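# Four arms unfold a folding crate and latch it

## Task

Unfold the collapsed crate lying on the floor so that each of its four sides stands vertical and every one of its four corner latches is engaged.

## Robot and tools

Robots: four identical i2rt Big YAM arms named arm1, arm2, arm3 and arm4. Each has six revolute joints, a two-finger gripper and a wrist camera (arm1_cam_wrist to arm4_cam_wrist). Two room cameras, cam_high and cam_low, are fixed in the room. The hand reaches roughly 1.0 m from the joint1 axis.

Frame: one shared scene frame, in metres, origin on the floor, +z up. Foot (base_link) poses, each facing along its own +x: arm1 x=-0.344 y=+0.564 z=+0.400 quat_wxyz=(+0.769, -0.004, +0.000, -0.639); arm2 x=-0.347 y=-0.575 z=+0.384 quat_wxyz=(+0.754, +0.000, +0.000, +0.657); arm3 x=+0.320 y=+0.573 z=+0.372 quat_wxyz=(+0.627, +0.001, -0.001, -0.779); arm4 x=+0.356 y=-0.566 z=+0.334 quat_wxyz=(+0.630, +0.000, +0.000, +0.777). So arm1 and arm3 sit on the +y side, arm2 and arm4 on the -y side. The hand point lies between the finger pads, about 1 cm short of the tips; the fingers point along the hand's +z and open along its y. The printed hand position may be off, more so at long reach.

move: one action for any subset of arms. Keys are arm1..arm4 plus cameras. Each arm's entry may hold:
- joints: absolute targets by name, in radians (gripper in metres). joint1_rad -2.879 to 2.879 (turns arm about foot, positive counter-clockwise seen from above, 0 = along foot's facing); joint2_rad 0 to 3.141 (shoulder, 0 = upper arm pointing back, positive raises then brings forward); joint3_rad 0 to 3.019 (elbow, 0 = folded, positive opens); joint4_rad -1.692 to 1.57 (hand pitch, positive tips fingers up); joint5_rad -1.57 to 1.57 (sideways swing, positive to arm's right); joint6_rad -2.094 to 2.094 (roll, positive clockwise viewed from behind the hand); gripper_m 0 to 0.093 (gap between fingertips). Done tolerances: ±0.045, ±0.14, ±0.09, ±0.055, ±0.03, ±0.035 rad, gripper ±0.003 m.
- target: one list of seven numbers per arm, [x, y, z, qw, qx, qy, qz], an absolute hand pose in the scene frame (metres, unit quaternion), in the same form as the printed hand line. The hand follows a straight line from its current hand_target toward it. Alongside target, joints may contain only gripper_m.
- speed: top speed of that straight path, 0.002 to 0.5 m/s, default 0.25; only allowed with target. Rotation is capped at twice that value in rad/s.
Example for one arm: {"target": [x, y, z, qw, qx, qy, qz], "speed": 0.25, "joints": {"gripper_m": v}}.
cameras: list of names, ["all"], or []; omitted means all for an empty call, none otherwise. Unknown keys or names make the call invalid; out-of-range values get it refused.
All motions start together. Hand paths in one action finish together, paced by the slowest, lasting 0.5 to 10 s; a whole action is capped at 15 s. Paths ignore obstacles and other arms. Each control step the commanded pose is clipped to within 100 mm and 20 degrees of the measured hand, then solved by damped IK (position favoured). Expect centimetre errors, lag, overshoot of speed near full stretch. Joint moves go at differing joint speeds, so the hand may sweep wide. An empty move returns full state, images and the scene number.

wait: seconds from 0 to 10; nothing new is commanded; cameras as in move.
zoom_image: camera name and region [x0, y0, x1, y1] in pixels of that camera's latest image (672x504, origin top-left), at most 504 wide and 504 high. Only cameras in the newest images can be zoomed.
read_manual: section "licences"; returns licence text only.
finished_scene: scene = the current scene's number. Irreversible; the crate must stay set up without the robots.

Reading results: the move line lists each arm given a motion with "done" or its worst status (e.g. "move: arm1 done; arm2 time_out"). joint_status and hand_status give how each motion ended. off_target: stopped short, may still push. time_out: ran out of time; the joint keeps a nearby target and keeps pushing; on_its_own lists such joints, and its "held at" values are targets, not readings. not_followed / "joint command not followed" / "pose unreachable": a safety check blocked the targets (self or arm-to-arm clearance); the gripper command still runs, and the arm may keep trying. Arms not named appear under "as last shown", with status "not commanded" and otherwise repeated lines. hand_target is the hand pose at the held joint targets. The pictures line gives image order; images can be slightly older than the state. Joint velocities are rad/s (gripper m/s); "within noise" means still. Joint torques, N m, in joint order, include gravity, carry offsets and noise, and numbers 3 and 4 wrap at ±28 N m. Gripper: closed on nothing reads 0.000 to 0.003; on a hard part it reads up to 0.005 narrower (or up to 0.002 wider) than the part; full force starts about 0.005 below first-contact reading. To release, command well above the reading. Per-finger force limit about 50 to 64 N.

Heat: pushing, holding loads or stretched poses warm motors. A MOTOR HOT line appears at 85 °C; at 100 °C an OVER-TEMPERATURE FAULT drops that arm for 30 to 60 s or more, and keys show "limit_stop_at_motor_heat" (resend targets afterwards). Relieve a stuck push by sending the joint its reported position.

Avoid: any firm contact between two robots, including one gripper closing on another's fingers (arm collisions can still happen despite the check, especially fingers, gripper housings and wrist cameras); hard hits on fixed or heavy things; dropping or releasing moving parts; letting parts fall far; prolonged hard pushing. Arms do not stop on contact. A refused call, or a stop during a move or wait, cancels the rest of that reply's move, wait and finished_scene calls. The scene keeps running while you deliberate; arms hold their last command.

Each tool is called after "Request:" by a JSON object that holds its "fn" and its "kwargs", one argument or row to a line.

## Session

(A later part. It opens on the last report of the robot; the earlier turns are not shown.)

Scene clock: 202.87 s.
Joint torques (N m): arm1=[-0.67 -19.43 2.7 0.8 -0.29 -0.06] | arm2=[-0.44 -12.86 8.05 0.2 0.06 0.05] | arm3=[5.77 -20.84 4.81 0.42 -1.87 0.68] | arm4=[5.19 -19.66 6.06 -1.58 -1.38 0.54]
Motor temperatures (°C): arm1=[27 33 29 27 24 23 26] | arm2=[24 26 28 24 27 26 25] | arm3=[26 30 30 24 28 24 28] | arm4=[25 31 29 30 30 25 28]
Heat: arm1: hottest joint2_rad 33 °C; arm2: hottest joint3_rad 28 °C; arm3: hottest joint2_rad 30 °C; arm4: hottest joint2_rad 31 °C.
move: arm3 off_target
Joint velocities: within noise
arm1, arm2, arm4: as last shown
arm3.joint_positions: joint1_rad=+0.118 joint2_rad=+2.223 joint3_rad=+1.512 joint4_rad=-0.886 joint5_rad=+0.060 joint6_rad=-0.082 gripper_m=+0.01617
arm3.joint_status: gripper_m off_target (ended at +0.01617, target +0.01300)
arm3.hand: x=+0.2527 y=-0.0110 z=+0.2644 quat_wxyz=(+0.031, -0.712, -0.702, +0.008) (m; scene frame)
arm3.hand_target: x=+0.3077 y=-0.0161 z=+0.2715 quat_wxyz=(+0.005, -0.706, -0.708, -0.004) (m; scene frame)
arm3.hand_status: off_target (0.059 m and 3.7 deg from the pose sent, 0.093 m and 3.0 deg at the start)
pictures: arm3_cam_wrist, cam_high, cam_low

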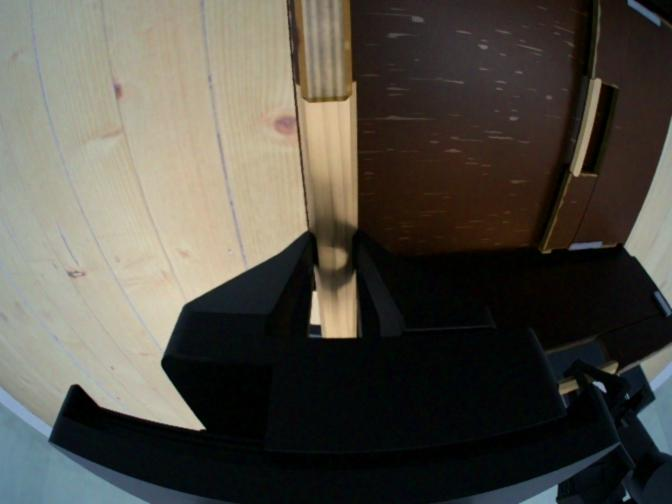

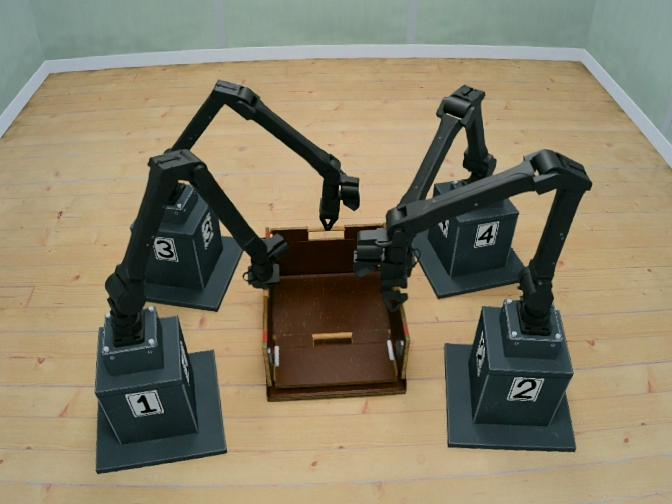

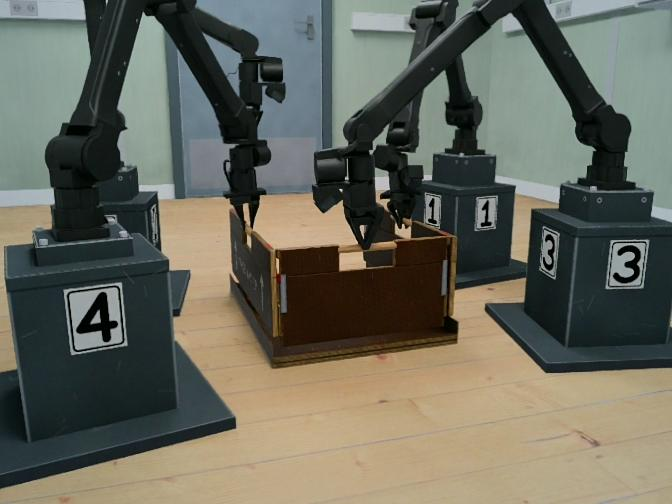

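Request:
{"fn": "move", "kwargs": {
  "arm3": {"target":[0.33,-0.018,0.272,0,0.7071,0.7071,0],"speed":0.04,"joints":{"gripper_m":0.013}},
  "cameras": ["arm3_cam_wrist","cam_low","cam_high","arm1_cam_wrist","arm4_cam_wrist"]
}}

Request:
{"fn": "zoom_image", "kwargs": {
  "camera": "cam_low",
  "region": [220, 180, 480, 380]
}}

Request:
{"fn": "zoom_image", "kwargs": {
  "camera": "cam_high",
  "region": [240, 210, 420, 310]
}}

Scene clock: 205.53 s.
Joint torques (N m): arm1=[-0.09 -19.31 2.7 0.81 -0.25 -0.07] | arm2=[-0.38 -12.92 8.05 0.2 0.06 0.05] | arm3=[8.06 -20.78 4.36 0.72 -2.04 0.84] | arm4=[5.19 -19.66 6.06 -1.59 -1.38 0.54]
Motor temperatures (°C): arm1=[27 32 29 27 24 23 26] | arm2=[24 26 28 24 27 26 25] | arm3=[26 30 30 24 28 24 28] | arm4=[25 31 29 30 30 25 28]
Heat: arm1: hottest joint2_rad 32 °C; arm2: hottest joint3_rad 28 °C; arm3: hottest joint2_rad 30 °C; arm4: hottest joint2_rad 31 °C.
move: arm3 off_target
Joint velocities: within noise
arm1, arm2, arm4: as last shown
arm3.joint_positions: joint1_rad=+0.120 joint2_rad=+2.220 joint3_rad=+1.504 joint4_rad=-0.876 joint5_rad=+0.063 joint6_rad=-0.070 gripper_m=+0.01617
arm3.joint_status: gripper_m off_target (ended at +0.01617, target +0.01300)
arm3.hand: x=+0.2531 y=-0.0106 z=+0.2639 quat_wxyz=(+0.030, -0.716, -0.698, +0.011) (m; scene frame)
arm3.hand_target: x=+0.3252 y=-0.0142 z=+0.2712 quat_wxyz=(+0.002, -0.706, -0.708, -0.002) (m; scene frame)
arm3.hand_status: off_target (0.078 m and 3.9 deg from the pose sent, 0.078 m and 3.7 deg at the start)
pictures: arm1_cam_wrist, arm3_cam_wrist, arm4_cam_wrist, cam_high, cam_low

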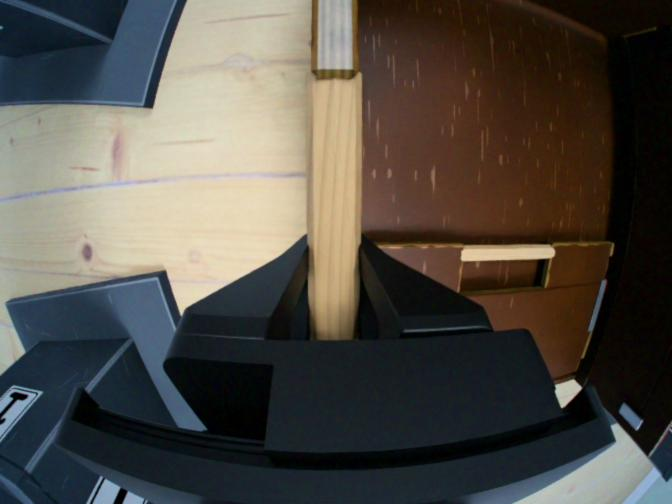

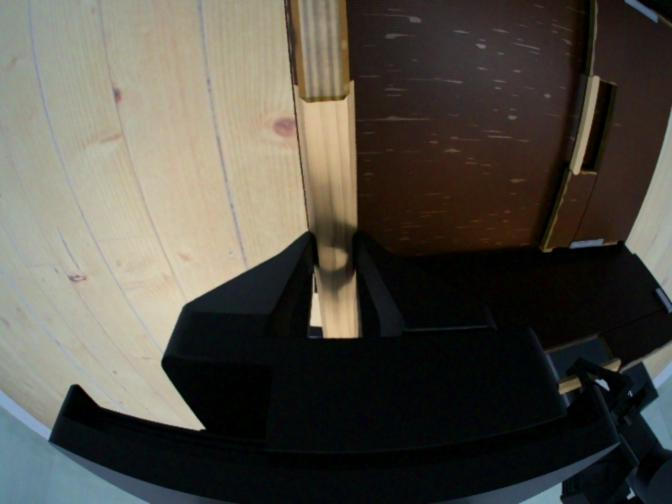

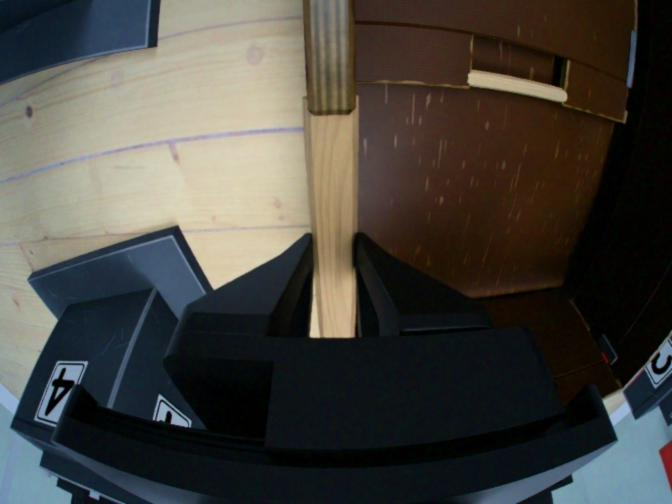

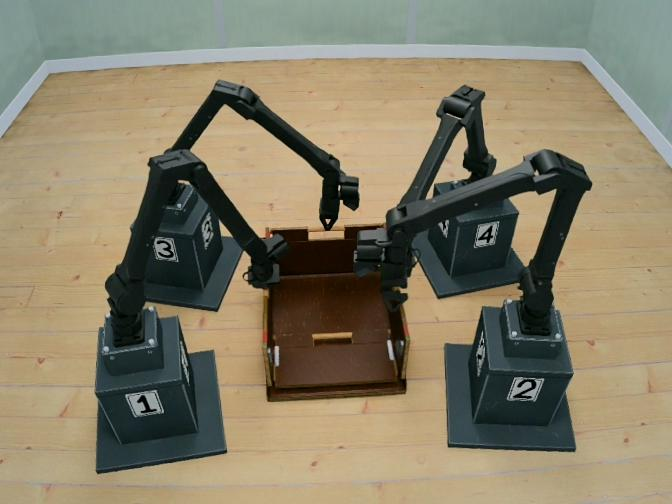

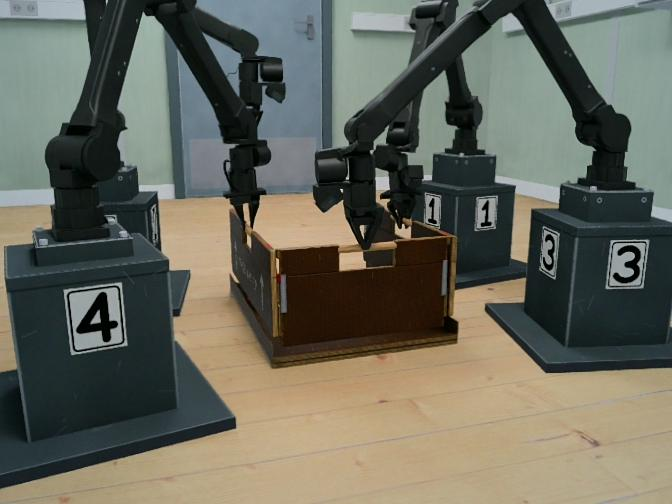

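Scaled by 1.938 from the camera's 672x504 image, which has a finer 960x720 frame.

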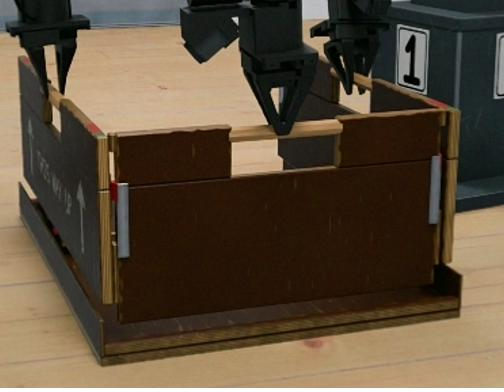

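Scaled by 2.800 from the camera's 672x504 image, which has a finer 960x720 frame.

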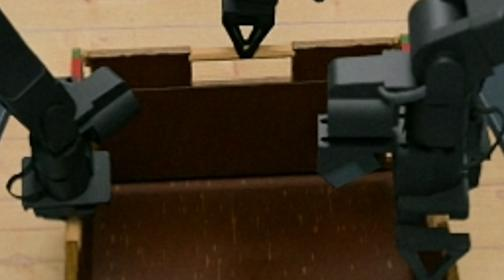

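Request:
{"fn": "move", "kwargs": {
  "arm3": {"target":[0.285,-0.018,0.268,0,0.7071,0.7071,0],"speed":0.06,"joints":{"gripper_m":0.013}},
  "cameras": ["cam_low","cam_high"]
}}

Request:
{"fn": "zoom_image", "kwargs": {
  "camera": "cam_low",
  "region": [400, 200, 480, 360]
}}

Request:
{"fn": "zoom_image", "kwargs": {
  "camera": "cam_low",
  "region": [220, 210, 320, 370]
}}

Request:
{"fn": "zoom_image", "kwargs": {
  "camera": "cam_high",
  "region": [250, 210, 310, 270]
}}

Scene clock: 209.23 s.
Joint torques (N m): arm1=[-0.85 -19.84 2.63 0.61 -0.3 -0.04] | arm2=[-0.38 -12.86 8.05 0.21 0.06 0.05] | arm3=[2.67 -19.78 5.16 0.9 -2.02 0.31] | arm4=[5.19 -19.66 6.06 -1.57 -1.37 0.54]
Motor temperatures (°C): arm1=[27 32 29 27 24 23 26] | arm2=[24 26 28 24 27 26 25] | arm3=[26 30 29 24 29 24 28] | arm4=[25 31 28 30 30 25 28]
Heat: arm1: hottest joint2_rad 32 °C; arm2: hottest joint3_rad 28 °C; arm3: hottest joint2_rad 30 °C; arm4: hottest joint2_rad 31 °C.
move: arm3 off_target
Joint velocities: within noise
arm1, arm2, arm4: as last shown
arm3.joint_positions: joint1_rad=+0.118 joint2_rad=+2.219 joint3_rad=+1.504 joint4_rad=-0.876 joint5_rad=+0.063 joint6_rad=-0.082 gripper_m=+0.01617
arm3.joint_status: gripper_m off_target (ended at +0.01617, target +0.01300)
arm3.hand: x=+0.2521 y=-0.0109 z=+0.2648 quat_wxyz=(+0.029, -0.712, -0.701, +0.012) (m; scene frame)
arm3.hand_target: x=+0.2843 y=-0.0176 z=+0.2690 quat_wxyz=(+0.001, -0.707, -0.707, +0.000) (m; scene frame)
arm3.hand_status: off_target (0.034 m and 3.7 deg from the pose sent, 0.033 m and 3.9 deg at the start)
pictures: cam_high, cam_low

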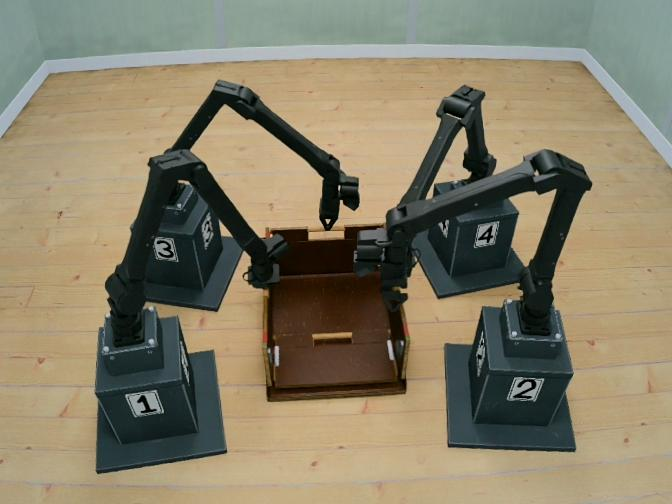

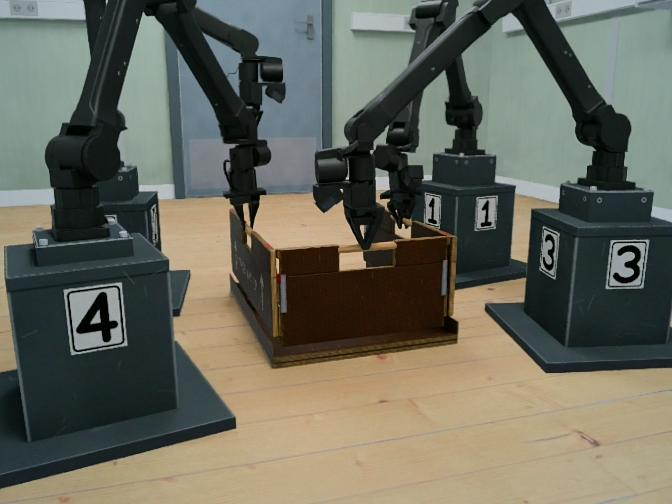

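Scaled by 3.150 from the camera's 672x504 image, which has a finer 960x720 frame.

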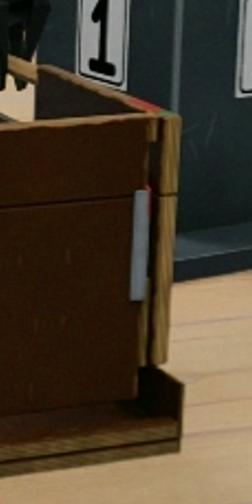

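Scaled by 3.150 from the camera's 672x504 image, which has a finer 960x720 frame.

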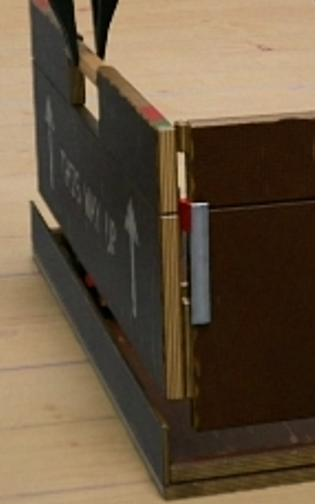

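Scaled by 8.400 from the camera's 672x504 image, which has a finer 960x720 frame.

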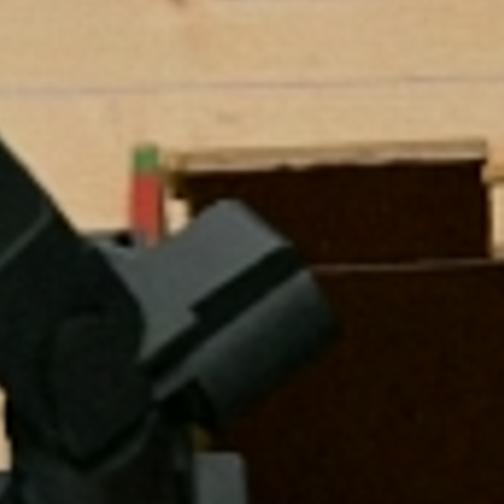

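Request:
{"fn": "move", "kwargs": {
  "arm3": {"target":[0.235,-0.018,0.266,0,0.7071,0.7071,0],"speed":0.06,"joints":{"gripper_m":0.013}},
  "cameras": ["cam_low","cam_high"]
}}

Request:
{"fn": "zoom_image", "kwargs": {
  "camera": "cam_low",
  "region": [400, 200, 480, 360]
}}

Request:
{"fn": "zoom_image", "kwargs": {
  "camera": "cam_high",
  "region": [250, 210, 310, 270]
}}

Scene clock: 214.77 s.
Joint torques (N m): arm1=[-0.56 -19.37 2.63 0.62 -0.25 -0.07] | arm2=[-0.44 -12.86 8.06 0.2 0.06 0.05] | arm3=[-1.67 -18.96 6.6 0.77 -0.88 -0.03] | arm4=[5.19 -19.66 6.06 -1.58 -1.38 0.54]
Motor temperatures (°C): arm1=[27 32 29 27 24 23 26] | arm2=[24 26 28 24 27 26 25] | arm3=[26 29 29 24 30 24 28] | arm4=[25 32 28 30 30 25 28]
Heat: arm1: hottest joint2_rad 32 °C; arm2: hottest joint3_rad 28 °C; arm3: hottest joint5_rad 30 °C; arm4: hottest joint2_rad 32 °C.
move: arm3 off_target
Joint velocities: within noise
arm1, arm2, arm4: as last shown
arm3.joint_positions: joint1_rad=+0.103 joint2_rad=+2.219 joint3_rad=+1.504 joint4_rad=-0.876 joint5_rad=+0.031 joint6_rad=-0.128 gripper_m=+0.01616
arm3.joint_status: gripper_m off_target (ended at +0.01616, target +0.01300)
arm3.hand: x=+0.2487 y=-0.0104 z=+0.2645 quat_wxyz=(+0.017, -0.702, -0.712, +0.001) (m; scene frame)
arm3.hand_target: x=+0.2416 y=-0.0185 z=+0.2661 quat_wxyz=(+0.000, -0.705, -0.710, +0.000) (m; scene frame)
arm3.hand_status: off_target (0.016 m and 2.2 deg from the pose sent, 0.019 m and 3.7 deg at the start)
pictures: cam_high, cam_low

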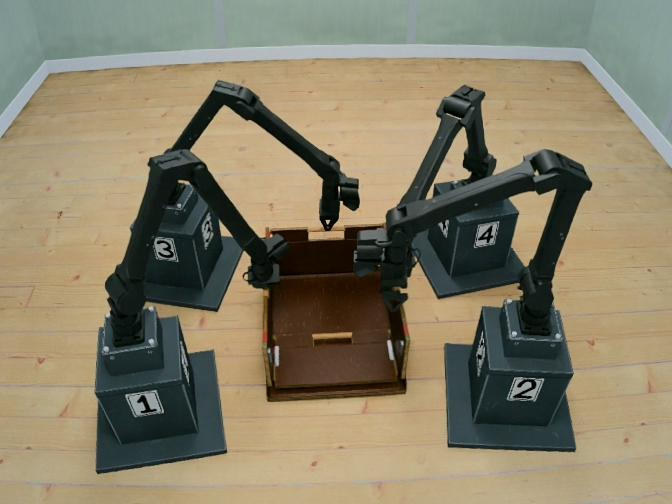

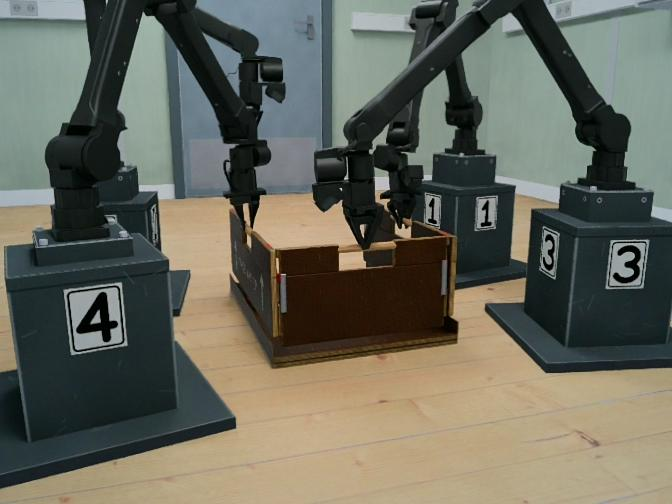

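Scaled by 3.150 from the camera's 672x504 image, which has a finer 960x720 frame.

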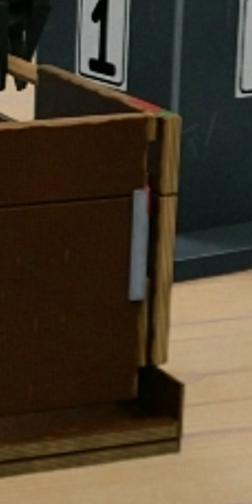

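Scaled by 8.400 from the camera's 672x504 image, which has a finer 960x720 frame.

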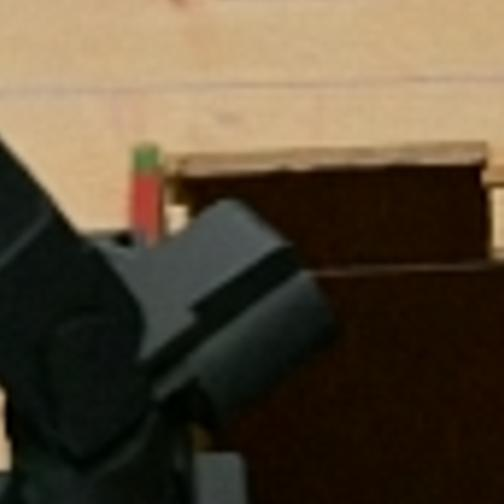

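Request:
{"fn": "move", "kwargs": {
  "arm3": {"target":[0.21,-0.018,0.264,0,0.7071,0.7071,0],"speed":0.06,"joints":{"gripper_m":0.013}},
  "cameras": ["cam_low","cam_high"]
}}

Request:
{"fn": "zoom_image", "kwargs": {
  "camera": "cam_low",
  "region": [220, 210, 320, 370]
}}

Request:
{"fn": "zoom_image", "kwargs": {
  "camera": "cam_high",
  "region": [250, 210, 310, 270]
}}

Scene clock: 217.40 s.
Joint torques (N m): arm1=[-0.09 -19.14 2.58 0.66 -0.26 -0.06] | arm2=[-0.38 -12.86 8.05 0.21 0.06 0.06] | arm3=[-5.54 -18.49 7.45 0.55 0.14 -0.14] | arm4=[5.13 -19.66 6.06 -1.58 -1.38 0.54]
Motor temperatures (°C): arm1=[27 32 29 27 24 23 26] | arm2=[24 26 28 24 27 26 25] | arm3=[26 29 29 24 29 24 28] | arm4=[25 32 28 30 30 25 28]
Heat: arm1: hottest joint2_rad 32 °C; arm2: hottest joint3_rad 28 °C; arm3: hottest joint2_rad 29 °C; arm4: hottest joint2_rad 32 °C.
move: arm3 off_target
Joint velocities: within noise
arm1, arm4: as last shown
arm2.joint_positions: joint1_rad=+0.095 joint2_rad=+1.531 joint3_rad=+1.067 joint4_rad=-1.131 joint5_rad=+0.005 joint6_rad=-0.007 gripper_m=+0.09396
arm2.joint_status: not commanded
arm2.hand: x=-0.3284 y=-0.1655 z=+0.4768 quat_wxyz=(+0.007, +0.695, -0.719, +0.011) (m; scene frame)
arm2.hand_target: x=-0.3263 y=-0.1569 z=+0.4824 quat_wxyz=(+0.001, +0.691, -0.723, +0.006) (m; scene frame)
arm2.hand_status: not commanded
arm3.joint_positions: joint1_rad=+0.089 joint2_rad=+2.219 joint3_rad=+1.504 joint4_rad=-0.874 joint5_rad=-0.008 joint6_rad=-0.152 gripper_m=+0.01616
arm3.joint_status: gripper_m off_target (ended at +0.01616, target +0.01300)
arm3.hand: x=+0.2473 y=-0.0105 z=+0.2644 quat_wxyz=(+0.001, -0.698, -0.716, -0.010) (m; scene frame)
arm3.hand_target: x=+0.2122 y=-0.0171 z=+0.2643 quat_wxyz=(-0.004, -0.709, -0.705, -0.002) (m; scene frame)
arm3.hand_status: off_target (0.038 m and 1.9 deg from the pose sent, 0.039 m and 2.2 deg at the start)
pictures: cam_high, cam_low

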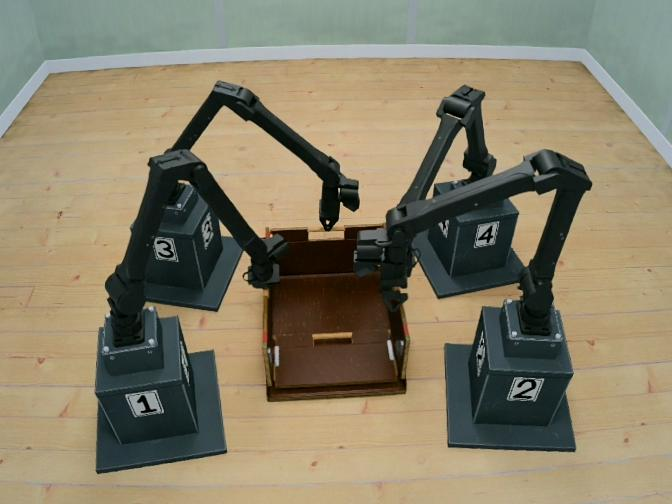

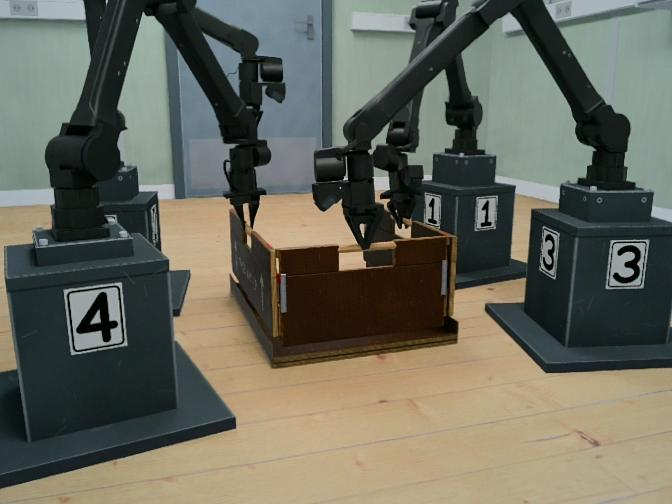

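Scaled by 3.150 from the camera's 672x504 image, which has a finer 960x720 frame.

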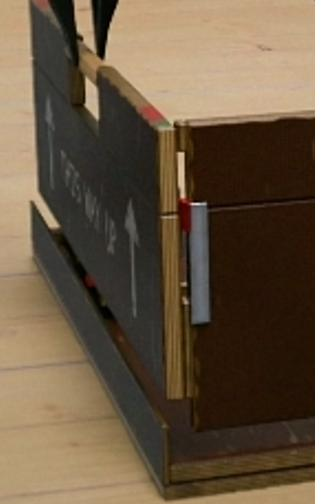

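Scaled by 8.400 from the camera's 672x504 image, which has a finer 960x720 frame.

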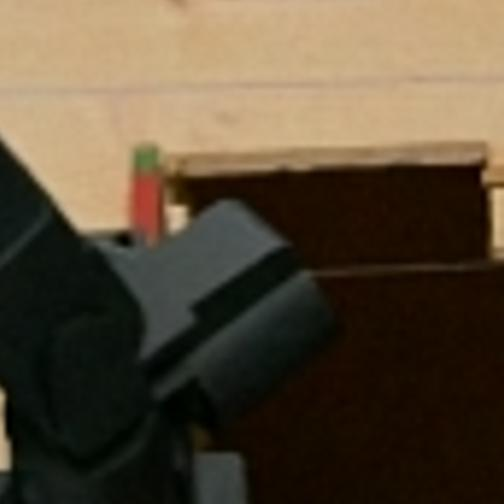

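Request:
{"fn": "move", "kwargs": {
  "arm3": {"target":[0.243,-0.018,0.264,0,0.7071,0.7071,0],"speed":0.06,"joints":{"gripper_m":0.013}},
  "arm4": {"target":[-0.041,-0.19,0.255,0,1,0,0],"speed":0.04,"joints":{"gripper_m":0.013}},
  "arm1": {"target":[-0.03,0.19,0.228,0.1736,0,0.9848,0],"speed":0.04,"joints":{"gripper_m":0.013}},
  "cameras": ["cam_low","cam_high"]
}}

Scene clock: 220.70 s.
Joint torques (N m): arm1=[-1.44 -17.44 5.42 0.36 -0.18 -0.09] | arm2=[-0.38 -12.86 8.05 0.2 0.06 0.05] | arm3=[-1.2 -18.55 6.34 0.8 0.13 0.16] | arm4=[1.03 -15.85 11.56 -0.38 -0.86 -0.05]
Motor temperatures (°C): arm1=[27 32 29 27 24 23 26] | arm2=[24 26 28 24 27 26 25] | arm3=[26 29 29 24 29 24 28] | arm4=[25 32 29 30 30 25 28]
Heat: arm1: hottest joint2_rad 32 °C; arm2: hottest joint3_rad 28 °C; arm3: hottest joint2_rad 29 °C; arm4: hottest joint2_rad 32 °C.
move: arm1 off_target; arm3 off_target; arm4 off_target
Joint velocities: within noise
arm1.joint_positions: joint1_rad=+0.439 joint2_rad=+2.128 joint3_rad=+0.959 joint4_rad=-0.201 joint5_rad=-0.293 joint6_rad=-0.911 gripper_m=+0.01698
arm1.joint_status: gripper_m off_target (ended at +0.01698, target +0.01300)
arm1.hand: x=-0.0261 y=+0.2053 z=+0.2288 quat_wxyz=(-0.173, -0.003, -0.985, -0.005) (m; scene frame)
arm1.hand_target: x=-0.0264 y=+0.1927 z=+0.2287 quat_wxyz=(-0.174, +0.000, -0.985, -0.001) (m; scene frame)
arm1.hand_status: off_target (0.016 m and 0.6 deg from the pose sent, 0.018 m and 0.5 deg at the start)
arm2: as last shown
arm3.joint_positions: joint1_rad=+0.095 joint2_rad=+2.219 joint3_rad=+1.504 joint4_rad=-0.874 joint5_rad=+0.009 joint6_rad=-0.140 gripper_m=+0.01616
arm3.joint_status: gripper_m off_target (ended at +0.01616, target +0.01300)
arm3.hand: x=+0.2479 y=-0.0106 z=+0.2644 quat_wxyz=(+0.008, -0.700, -0.714, -0.005) (m; scene frame)
arm3.hand_target: x=+0.2417 y=-0.0176 z=+0.2640 quat_wxyz=(+0.003, -0.707, -0.707, +0.002) (m; scene frame)
arm3.hand_status: done (0.009 m and 1.6 deg from the pose sent, 0.009 m and 1.9 deg at the start)
arm4.joint_positions: joint1_rad=+0.625 joint2_rad=+2.048 joint3_rad=+1.279 joint4_rad=-0.825 joint5_rad=+0.020 joint6_rad=-0.746 gripper_m=+0.01615
arm4.joint_status: gripper_m off_target (ended at +0.01615, target +0.01300)
arm4.hand: x=-0.0294 y=-0.2102 z=+0.2564 quat_wxyz=(+0.001, +1.000, +0.004, +0.016) (m; scene frame)
arm4.hand_target: x=-0.0423 y=-0.1966 z=+0.2548 quat_wxyz=(+0.003, +1.000, +0.006, +0.003) (m; scene frame)
arm4.hand_status: off_target (0.023 m and 1.9 deg from the pose sent, 0.027 m and 2.7 deg at the start)
pictures: cam_high, cam_low

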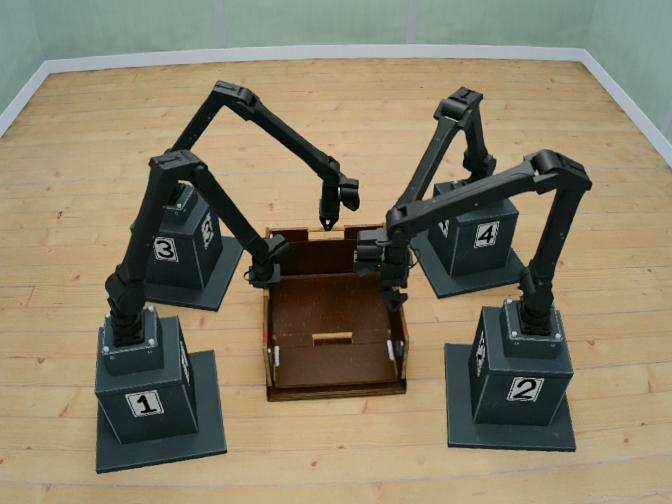

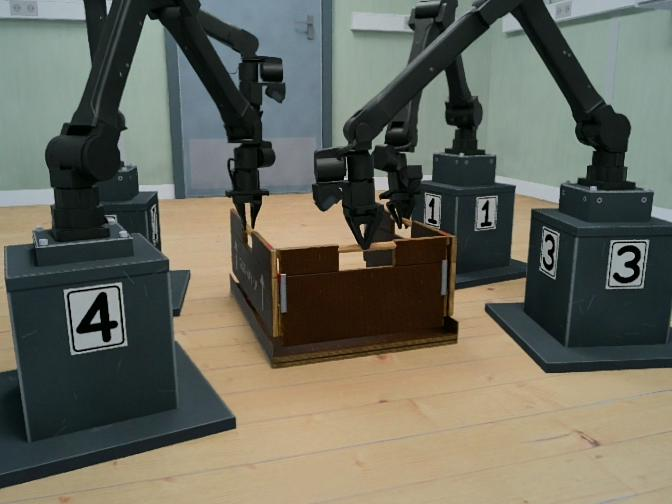

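Request:
{"fn": "move", "kwargs": {
  "arm4": {"joints":{"gripper_m":0.045}}
}}

Request:
{"fn": "move", "kwargs": {
  "arm4": {"target":[-0.02,-0.215,0.36,0,1,0,0],"speed":0.1},
  "cameras": ["cam_low","cam_high","arm4_cam_wrist"]
}}

Scene clock: 222.80 s.
Joint torques (N m): arm1=[-1.73 -17.85 5.42 0.16 -0.19 -0.1] | arm2=[-0.38 -12.86 8.03 0.21 0.06 0.05] | arm3=[-1.49 -18.84 6.19 0.96 0.13 0.14] | arm4=[1.14 -16.38 10.44 -0.31 -0.22 -0.05]
Motor temperatures (°C): arm1=[27 32 29 27 24 23 27] | arm2=[24 26 28 24 27 26 25] | arm3=[26 29 29 24 29 24 28] | arm4=[25 31 29 30 30 25 28]
Heat: arm1: hottest joint2_rad 32 °C; arm2: hottest joint3_rad 28 °C; arm3: hottest joint2_rad 29 °C; arm4: hottest joint2_rad 31 °C.
move: arm4 done
Joint velocities: within noise
arm1, arm2, arm3: as last shown
arm1.hand_target: x=-0.0263 y=+0.1927 z=+0.2287 quat_wxyz=(-0.174, +0.000, -0.985, -0.001) (m; scene frame)
arm3.hand_target: x=+0.2417 y=-0.0176 z=+0.2640 quat_wxyz=(+0.003, -0.707, -0.708, +0.002) (m; scene frame)
arm4.joint_positions: joint1_rad=+0.613 joint2_rad=+2.053 joint3_rad=+1.294 joint4_rad=-0.827 joint5_rad=+0.000 joint6_rad=-0.745 gripper_m=+0.04494
arm4.joint_status: all done
arm4.hand: x=-0.0321 y=-0.2036 z=+0.2582 quat_wxyz=(+0.005, +1.000, -0.003, +0.005) (m; scene frame)
arm4.hand_target: x=-0.0391 y=-0.1929 z=+0.2549 quat_wxyz=(+0.003, +1.000, +0.000, +0.002) (m; scene frame)
arm4.hand_status: not commanded
pictures: none

Scene clock: 224.50 s.
Joint torques (N m): arm1=[-1.44 -17.44 5.56 0.28 -0.2 -0.13] | arm2=[-0.44 -12.81 8.03 0.21 0.07 0.05] | arm3=[-1.03 -18.67 6.2 0.83 0.13 0.13] | arm4=[1.79 -17.14 8.29 -0.47 -0.15 0.03]
Motor temperatures (°C): arm1=[27 32 29 27 24 23 27] | arm2=[24 26 28 24 27 26 25] | arm3=[26 29 29 24 28 23 28] | arm4=[25 31 29 30 29 25 28]
Heat: arm1: hottest joint2_rad 32 °C; arm2: hottest joint3_rad 28 °C; arm3: hottest joint2_rad 29 °C; arm4: hottest joint2_rad 31 °C.
move: arm4 done
Joint velocities: within noise
arm1, arm2, arm3: as last shown
arm4.joint_positions: joint1_rad=+0.613 joint2_rad=+1.849 joint3_rad=+1.294 joint4_rad=-1.003 joint5_rad=+0.000 joint6_rad=-0.745 gripper_m=+0.04496
arm4.joint_status: not commanded
arm4.hand: x=-0.0232 y=-0.2119 z=+0.3613 quat_wxyz=(-0.005, +1.000, -0.003, -0.005) (m; scene frame)
arm4.hand_target: x=-0.0209 y=-0.2143 z=+0.3600 quat_wxyz=(+0.000, +1.000, +0.000, +0.000) (m; scene frame)
arm4.hand_status: done (0.005 m and 0.8 deg from the pose sent, 0.103 m and 0.9 deg at the start)
pictures: arm4_cam_wrist, cam_high, cam_low

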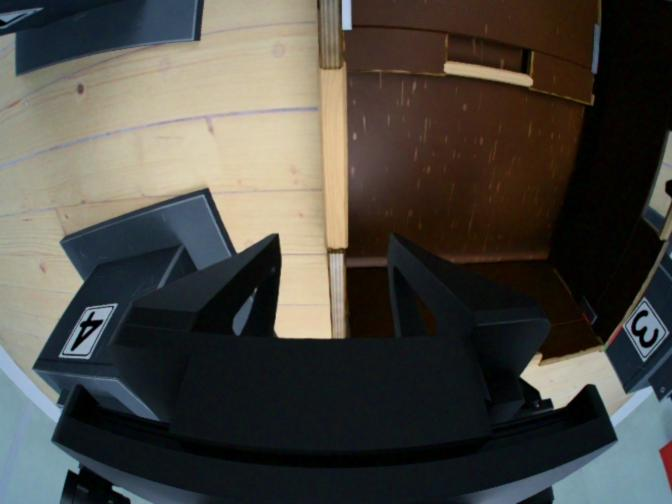

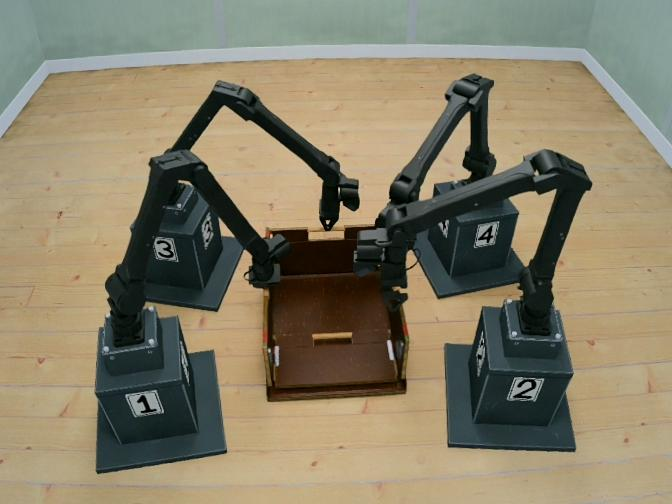

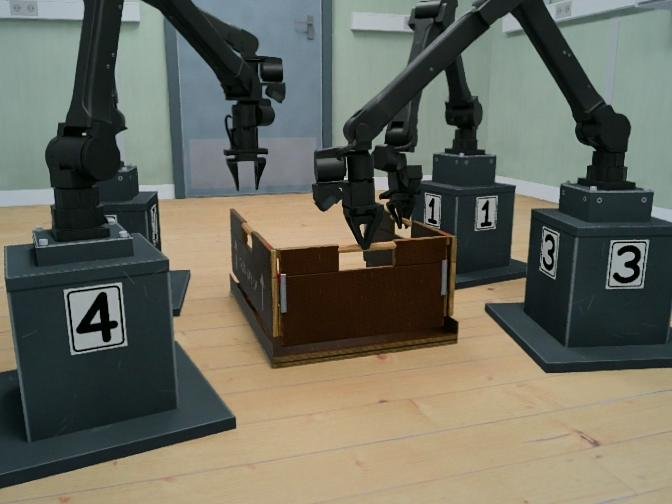

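Request:
{"fn": "move", "kwargs": {
  "arm4": {"joints":{"joint1_rad":0.0}}
}}

Request:
{"fn": "move", "kwargs": {
  "arm2": {"target":[-0.12,-0.03,0.42,0,0.7071,-0.7071,0],"speed":0.2,"joints":{"gripper_m":0.045}}
}}

Request:
{"fn": "move", "kwargs": {
  "arm2": {"target":[-0.08,-0.01,0.2,0,0.7071,-0.7071,0],"speed":0.2},
  "cameras": ["arm2_cam_wrist","cam_high","cam_low"]
}}

Scene clock: 229.23 s.
Joint torques (N m): arm1=[-2.14 -17.85 5.55 0.34 -0.2 -0.08] | arm2=[-0.38 -12.86 8.05 0.21 0.06 0.06] | arm3=[-1.26 -18.96 6.12 0.94 0.16 0.18] | arm4=[1.55 -16.91 8.42 -0.46 -0.08 0.03]
Motor temperatures (°C): arm1=[27 32 29 27 24 23 27] | arm2=[24 26 28 24 27 26 25] | arm3=[26 29 29 24 28 23 28] | arm4=[25 31 29 30 29 25 28]
Heat: arm1: hottest joint2_rad 32 °C; arm2: hottest joint3_rad 28 °C; arm3: hottest joint2_rad 29 °C; arm4: hottest joint2_rad 31 °C.
move: arm4 time_out
Joint velocities: within noise
arm1, arm2: as last shown
arm3.joint_positions: joint1_rad=+0.095 joint2_rad=+2.219 joint3_rad=+1.504 joint4_rad=-0.874 joint5_rad=+0.009 joint6_rad=-0.140 gripper_m=+0.01616
arm3.joint_status: not commanded
arm3.hand: x=+0.2479 y=-0.0106 z=+0.2644 quat_wxyz=(+0.008, -0.700, -0.714, -0.005) (m; scene frame)
arm3.hand_target: x=+0.2417 y=-0.0176 z=+0.2640 quat_wxyz=(+0.003, -0.707, -0.708, +0.002) (m; scene frame)
arm3.hand_status: not commanded
arm4.joint_positions: joint1_rad=+0.432 joint2_rad=+1.849 joint3_rad=+1.294 joint4_rad=-1.003 joint5_rad=-0.003 joint6_rad=-0.737 gripper_m=+0.04496
arm4.joint_status: joint1_rad time_out (moved -0.181 of -0.613)
arm4.on_its_own: joint1_rad is held at +0.432, not at your +0.000, since a time_out
arm4.hand: x=+0.0463 y=-0.1497 z=+0.3613 quat_wxyz=(-0.004, +0.995, -0.097, -0.005) (m; scene frame)
arm4.hand_target: x=+0.0487 y=-0.1522 z=+0.3599 quat_wxyz=(+0.000, +0.996, -0.094, +0.000) (m; scene frame)
arm4.hand_status: not commanded
pictures: none
joint command not followed: on one or more control steps a check withheld the commanded joint targets of the arm4 arm, and it was not sent them on those steps.
cause: the commanded joint targets, or the way to them, would bring a part of the robot too close to another arm (this arm's fingers and the arm3 arm's wrist (the part past joint 4), at the place that arm is still heading or pushing toward).

not run: a stop came earlier in this reply.

not run: a stop came earlier in this reply.

Request:
{"fn": "move", "kwargs": {
  "arm4": {"joints":{"joint1_rad":0.35,"joint2_rad":1.3,"joint3_rad":1.0,"joint4_rad":-1.2}}
}}

Request:
{"fn": "move", "kwargs": {
  "arm2": {"target":[-0.12,-0.03,0.42,0,0.7071,-0.7071,0],"speed":0.2,"joints":{"gripper_m":0.045}}
}}

Request:
{"fn": "move", "kwargs": {
  "arm2": {"target":[-0.08,-0.01,0.2,0,0.7071,-0.7071,0],"speed":0.2},
  "cameras": ["arm2_cam_wrist","cam_high","cam_low"]
}}

Scene clock: 232.33 s.
Joint torques (N m): arm1=[-1.49 -17.79 5.61 0.39 -0.15 -0.12] | arm2=[-0.44 -12.86 8.05 0.2 0.07 0.06] | arm3=[-1.14 -18.84 6.35 0.88 0.16 0.14] | arm4=[2.26 -8.41 9.01 -0.21 -0.14 0.04]
Motor temperatures (°C): arm1=[27 32 29 27 24 23 27] | arm2=[24 26 28 24 27 26 25] | arm3=[26 29 29 24 28 23 28] | arm4=[25 31 29 30 29 25 28]
Heat: arm1: hottest joint2_rad 32 °C; arm2: hottest joint3_rad 28 °C; arm3: hottest joint2_rad 29 °C; arm4: hottest joint2_rad 31 °C.
move: arm4 done
Joint velocities: within noise
arm1, arm2, arm3: as last shown
arm4.joint_positions: joint1_rad=+0.352 joint2_rad=+1.289 joint3_rad=+1.010 joint4_rad=-1.192 joint5_rad=+0.000 joint6_rad=-0.746 gripper_m=+0.04496
arm4.joint_status: all done
arm4.hand: x=+0.1580 y=-0.2491 z=+0.4958 quat_wxyz=(-0.039, +0.990, -0.132, -0.032) (m; scene frame)
arm4.hand_target: x=+0.1590 y=-0.2549 z=+0.4877 quat_wxyz=(-0.027, +0.991, -0.126, -0.022) (m; scene frame)
arm4.hand_status: not commanded
pictures: none

Scene clock: 234.50 s.
Joint torques (N m): arm1=[-1.44 -18.37 5.49 0.14 -0.18 -0.09] | arm2=[0.15 -19.84 9.51 -0.05 -0.15 -0.13] | arm3=[-1.67 -18.73 6.3 0.81 0.13 0.16] | arm4=[2.2 -8.12 8.99 -0.23 -0.14 0.03]
Motor temperatures (°C): arm1=[27 32 29 27 24 23 27] | arm2=[24 26 28 24 27 26 25] | arm3=[26 29 29 24 28 23 28] | arm4=[25 31 29 30 29 25 28]
Heat: arm1: hottest joint2_rad 32 °C; arm2: hottest joint3_rad 28 °C; arm3: hottest joint2_rad 29 °C; arm4: hottest joint2_rad 31 °C.
move: arm2 off_target
Joint velocities: within noise
arm1, arm3: as last shown
arm2.joint_positions: joint1_rad=-0.253 joint2_rad=+1.996 joint3_rad=+1.522 joint4_rad=-1.122 joint5_rad=-0.001 joint6_rad=-0.377 gripper_m=+0.04513
arm2.joint_status: all done
arm2.hand: x=-0.1285 y=-0.0445 z=+0.4097 quat_wxyz=(+0.011, +0.703, -0.712, +0.005) (m; scene frame)
arm2.hand_target: x=-0.1240 y=-0.0300 z=+0.4196 quat_wxyz=(+0.000, +0.706, -0.708, -0.002) (m; scene frame)
arm2.hand_status: off_target (0.020 m and 1.6 deg from the pose sent, 0.255 m and 2.4 deg at the start)
arm4.joint_positions: joint1_rad=+0.344 joint2_rad=+1.289 joint3_rad=+1.010 joint4_rad=-1.192 joint5_rad=+0.000 joint6_rad=-0.746 gripper_m=+0.04496
arm4.joint_status: not commanded
arm4.hand: x=+0.1604 y=-0.2476 z=+0.4958 quat_wxyz=(-0.039, +0.989, -0.136, -0.032) (m; scene frame)
arm4.hand_target: x=+0.1614 y=-0.2534 z=+0.4877 quat_wxyz=(-0.027, +0.991, -0.130, -0.022) (m; scene frame)
arm4.hand_status: not commanded
pictures: none

Scene clock: 236.57 s.
Joint torques (N m): arm1=[-1.49 -17.55 5.56 0.23 -0.18 -0.09] | arm2=[-0.38 -23.12 7.5 0.69 -0.04 -0.13] | arm3=[-1.26 -18.96 6.22 0.66 0.14 0.18] | arm4=[2.2 -8.12 9.01 -0.21 -0.14 0.04]
Motor temperatures (°C): arm1=[27 32 29 27 24 23 27] | arm2=[24 26 28 24 27 26 25] | arm3=[26 29 29 24 27 23 28] | arm4=[25 31 29 30 29 25 28]
Heat: arm1: hottest joint2_rad 32 °C; arm2: hottest joint3_rad 28 °C; arm3: hottest joint2_rad 29 °C; arm4: hottest joint2_rad 31 °C.
move: arm2 off_target
Joint velocities: within noise
arm1, arm3, arm4: as last shown
arm2.joint_positions: joint1_rad=-0.304 joint2_rad=+2.414 joint3_rad=+1.604 joint4_rad=-0.809 joint5_rad=-0.001 joint6_rad=-0.430 gripper_m=+0.04513
arm2.joint_status: not commanded
arm2.hand: x=-0.0900 y=-0.0313 z=+0.1920 quat_wxyz=(+0.022, +0.703, -0.710, +0.008) (m; scene frame)
arm2.hand_target: x=-0.0786 y=-0.0140 z=+0.2003 quat_wxyz=(+0.001, +0.705, -0.709, +0.000) (m; scene frame)
arm2.hand_status: off_target (0.025 m and 2.8 deg from the pose sent, 0.218 m and 1.6 deg at the start)
pictures: arm2_cam_wrist, cam_high, cam_low

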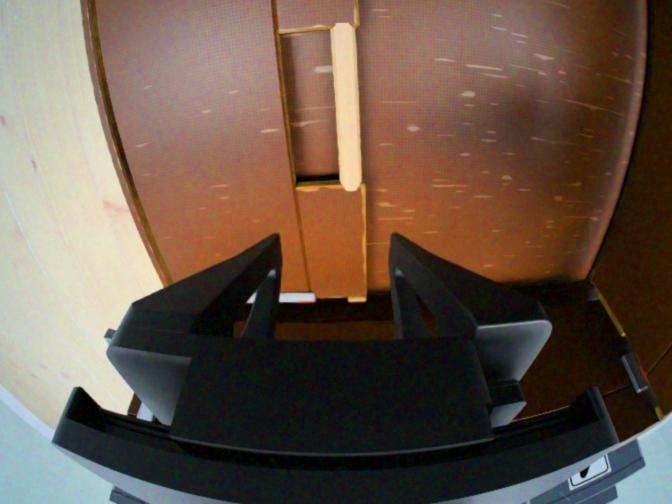

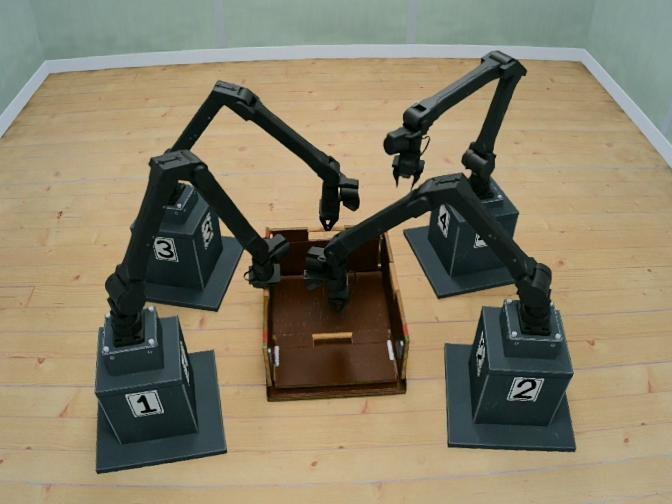

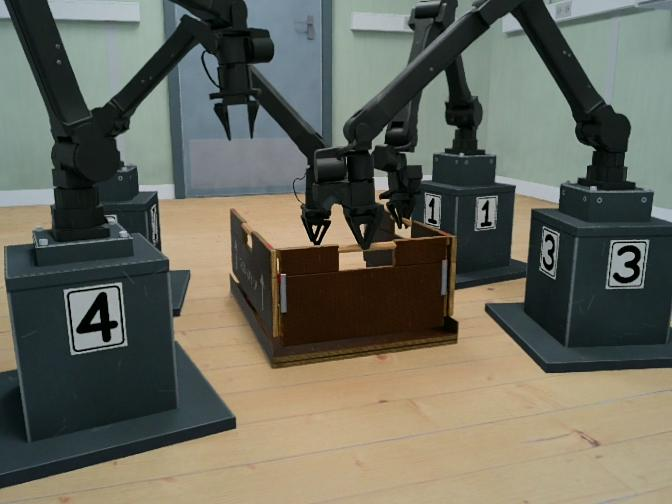

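Request:
{"fn": "move", "kwargs": {
  "arm2": {"target":[-0.070,0.008,0.085,0,0.7071,-0.7071,0],"speed":0.12},
  "cameras": ["arm2_cam_wrist"]
}}

Request:
{"fn": "zoom_image", "kwargs": {
  "camera": "arm2_cam_wrist",
  "region": [100, 0, 600, 400]
}}

Scene clock: 243.60 s.
Joint torques (N m): arm1=[-1.44 -17.96 5.39 0.29 -0.18 -0.08] | arm2=[-0.26 -24.18 7.09 0.57 -0.02 -0.13] | arm3=[-1.9 -18.67 6.41 0.91 0.15 0.16] | arm4=[2.2 -8.12 8.99 -0.23 -0.14 0.04]
Motor temperatures (°C): arm1=[27 32 29 27 24 23 27] | arm2=[24 26 28 24 27 26 25] | arm3=[26 29 29 24 27 23 28] | arm4=[25 31 29 30 28 25 28]
Heat: arm1: hottest joint2_rad 32 °C; arm2: hottest joint3_rad 28 °C; arm3: hottest joint2_rad 29 °C; arm4: hottest joint2_rad 31 °C.
move: arm2 off_target
Joint velocities: within noise
arm1, arm3, arm4: as last shown
arm2.joint_positions: joint1_rad=-0.302 joint2_rad=+2.680 joint3_rad=+1.805 joint4_rad=-0.729 joint5_rad=-0.001 joint6_rad=-0.433 gripper_m=+0.04513
arm2.joint_status: not commanded
arm2.hand: x=-0.0797 y=-0.0072 z=+0.0815 quat_wxyz=(+0.016, +0.705, -0.709, +0.006) (m; scene frame)
arm2.hand_target: x=-0.0713 y=+0.0071 z=+0.0849 quat_wxyz=(+0.000, +0.708, -0.707, +0.000) (m; scene frame)
arm2.hand_status: off_target (0.018 m and 1.9 deg from the pose sent, 0.116 m and 2.8 deg at the start)
pictures: arm2_cam_wrist

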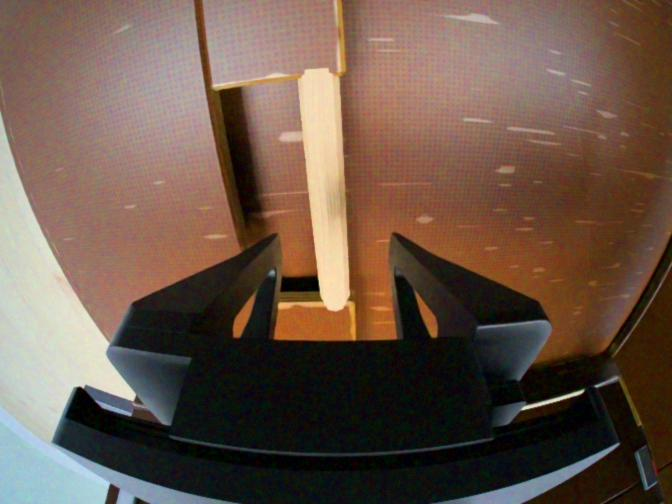

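Scaled by 1.008 from the camera's 672x504 image, which has a finer 960x720 frame.

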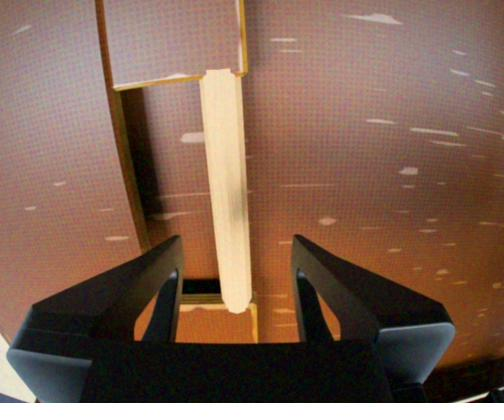

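Request:
{"fn": "move", "kwargs": {
  "arm2": {"target":[-0.074,0.006,0.044,0,0.7071,-0.7071,0],"speed":0.08},
  "cameras": ["arm2_cam_wrist"]
}}

Scene clock: 246.17 s.
Joint torques (N m): arm1=[-1.49 -17.49 5.44 0.21 -0.16 -0.14] | arm2=[-0.03 -24.59 6.78 0.69 -0.02 -0.08] | arm3=[-1.2 -18.73 6.35 0.83 0.16 0.13] | arm4=[2.2 -8.12 8.99 -0.23 -0.14 0.04]
Motor temperatures (°C): arm1=[27 32 29 27 24 23 27] | arm2=[24 27 28 24 27 26 25] | arm3=[26 29 29 24 27 23 28] | arm4=[25 30 29 30 28 25 27]
Heat: arm1: hottest joint2_rad 32 °C; arm2: hottest joint3_rad 28 °C; arm3: hottest joint2_rad 29 °C; arm4: hottest joint2_rad 30 °C.
move: arm2 off_target
Joint velocities: within noise
arm1.joint_positions: joint1_rad=+0.439 joint2_rad=+2.128 joint3_rad=+0.959 joint4_rad=-0.201 joint5_rad=-0.293 joint6_rad=-0.911 gripper_m=+0.01698
arm1.joint_status: not commanded
arm1.hand: x=-0.0261 y=+0.2053 z=+0.2288 quat_wxyz=(-0.173, -0.003, -0.985, -0.005) (m; scene frame)
arm1.hand_target: x=-0.0263 y=+0.1927 z=+0.2287 quat_wxyz=(-0.174, +0.000, -0.985, -0.001) (m; scene frame)
arm1.hand_status: not commanded
arm2.joint_positions: joint1_rad=-0.302 joint2_rad=+2.769 joint3_rad=+1.855 joint4_rad=-0.697 joint5_rad=-0.001 joint6_rad=-0.433 gripper_m=+0.04513
arm2.joint_status: not commanded
arm2.hand: x=-0.0817 y=-0.0116 z=+0.0391 quat_wxyz=(+0.019, +0.705, -0.709, +0.007) (m; scene frame)
arm2.hand_target: x=-0.0741 y=+0.0056 z=+0.0446 quat_wxyz=(+0.000, +0.707, -0.707, +0.000) (m; scene frame)
arm2.hand_status: off_target (0.020 m and 2.3 deg from the pose sent, 0.040 m and 1.9 deg at the start)
arm3, arm4: as last shown
pictures: arm2_cam_wrist

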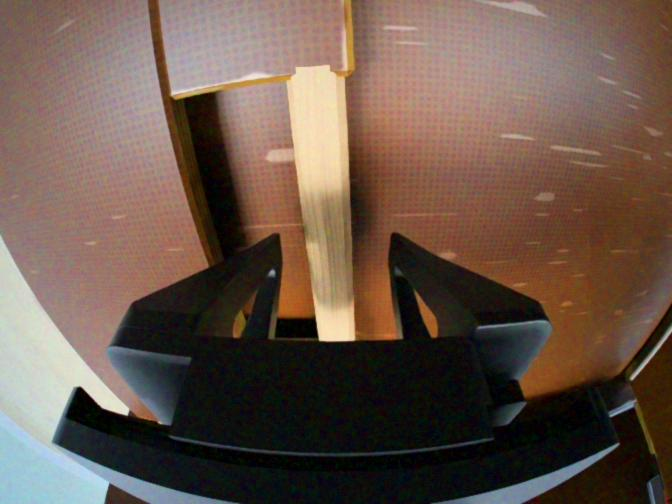

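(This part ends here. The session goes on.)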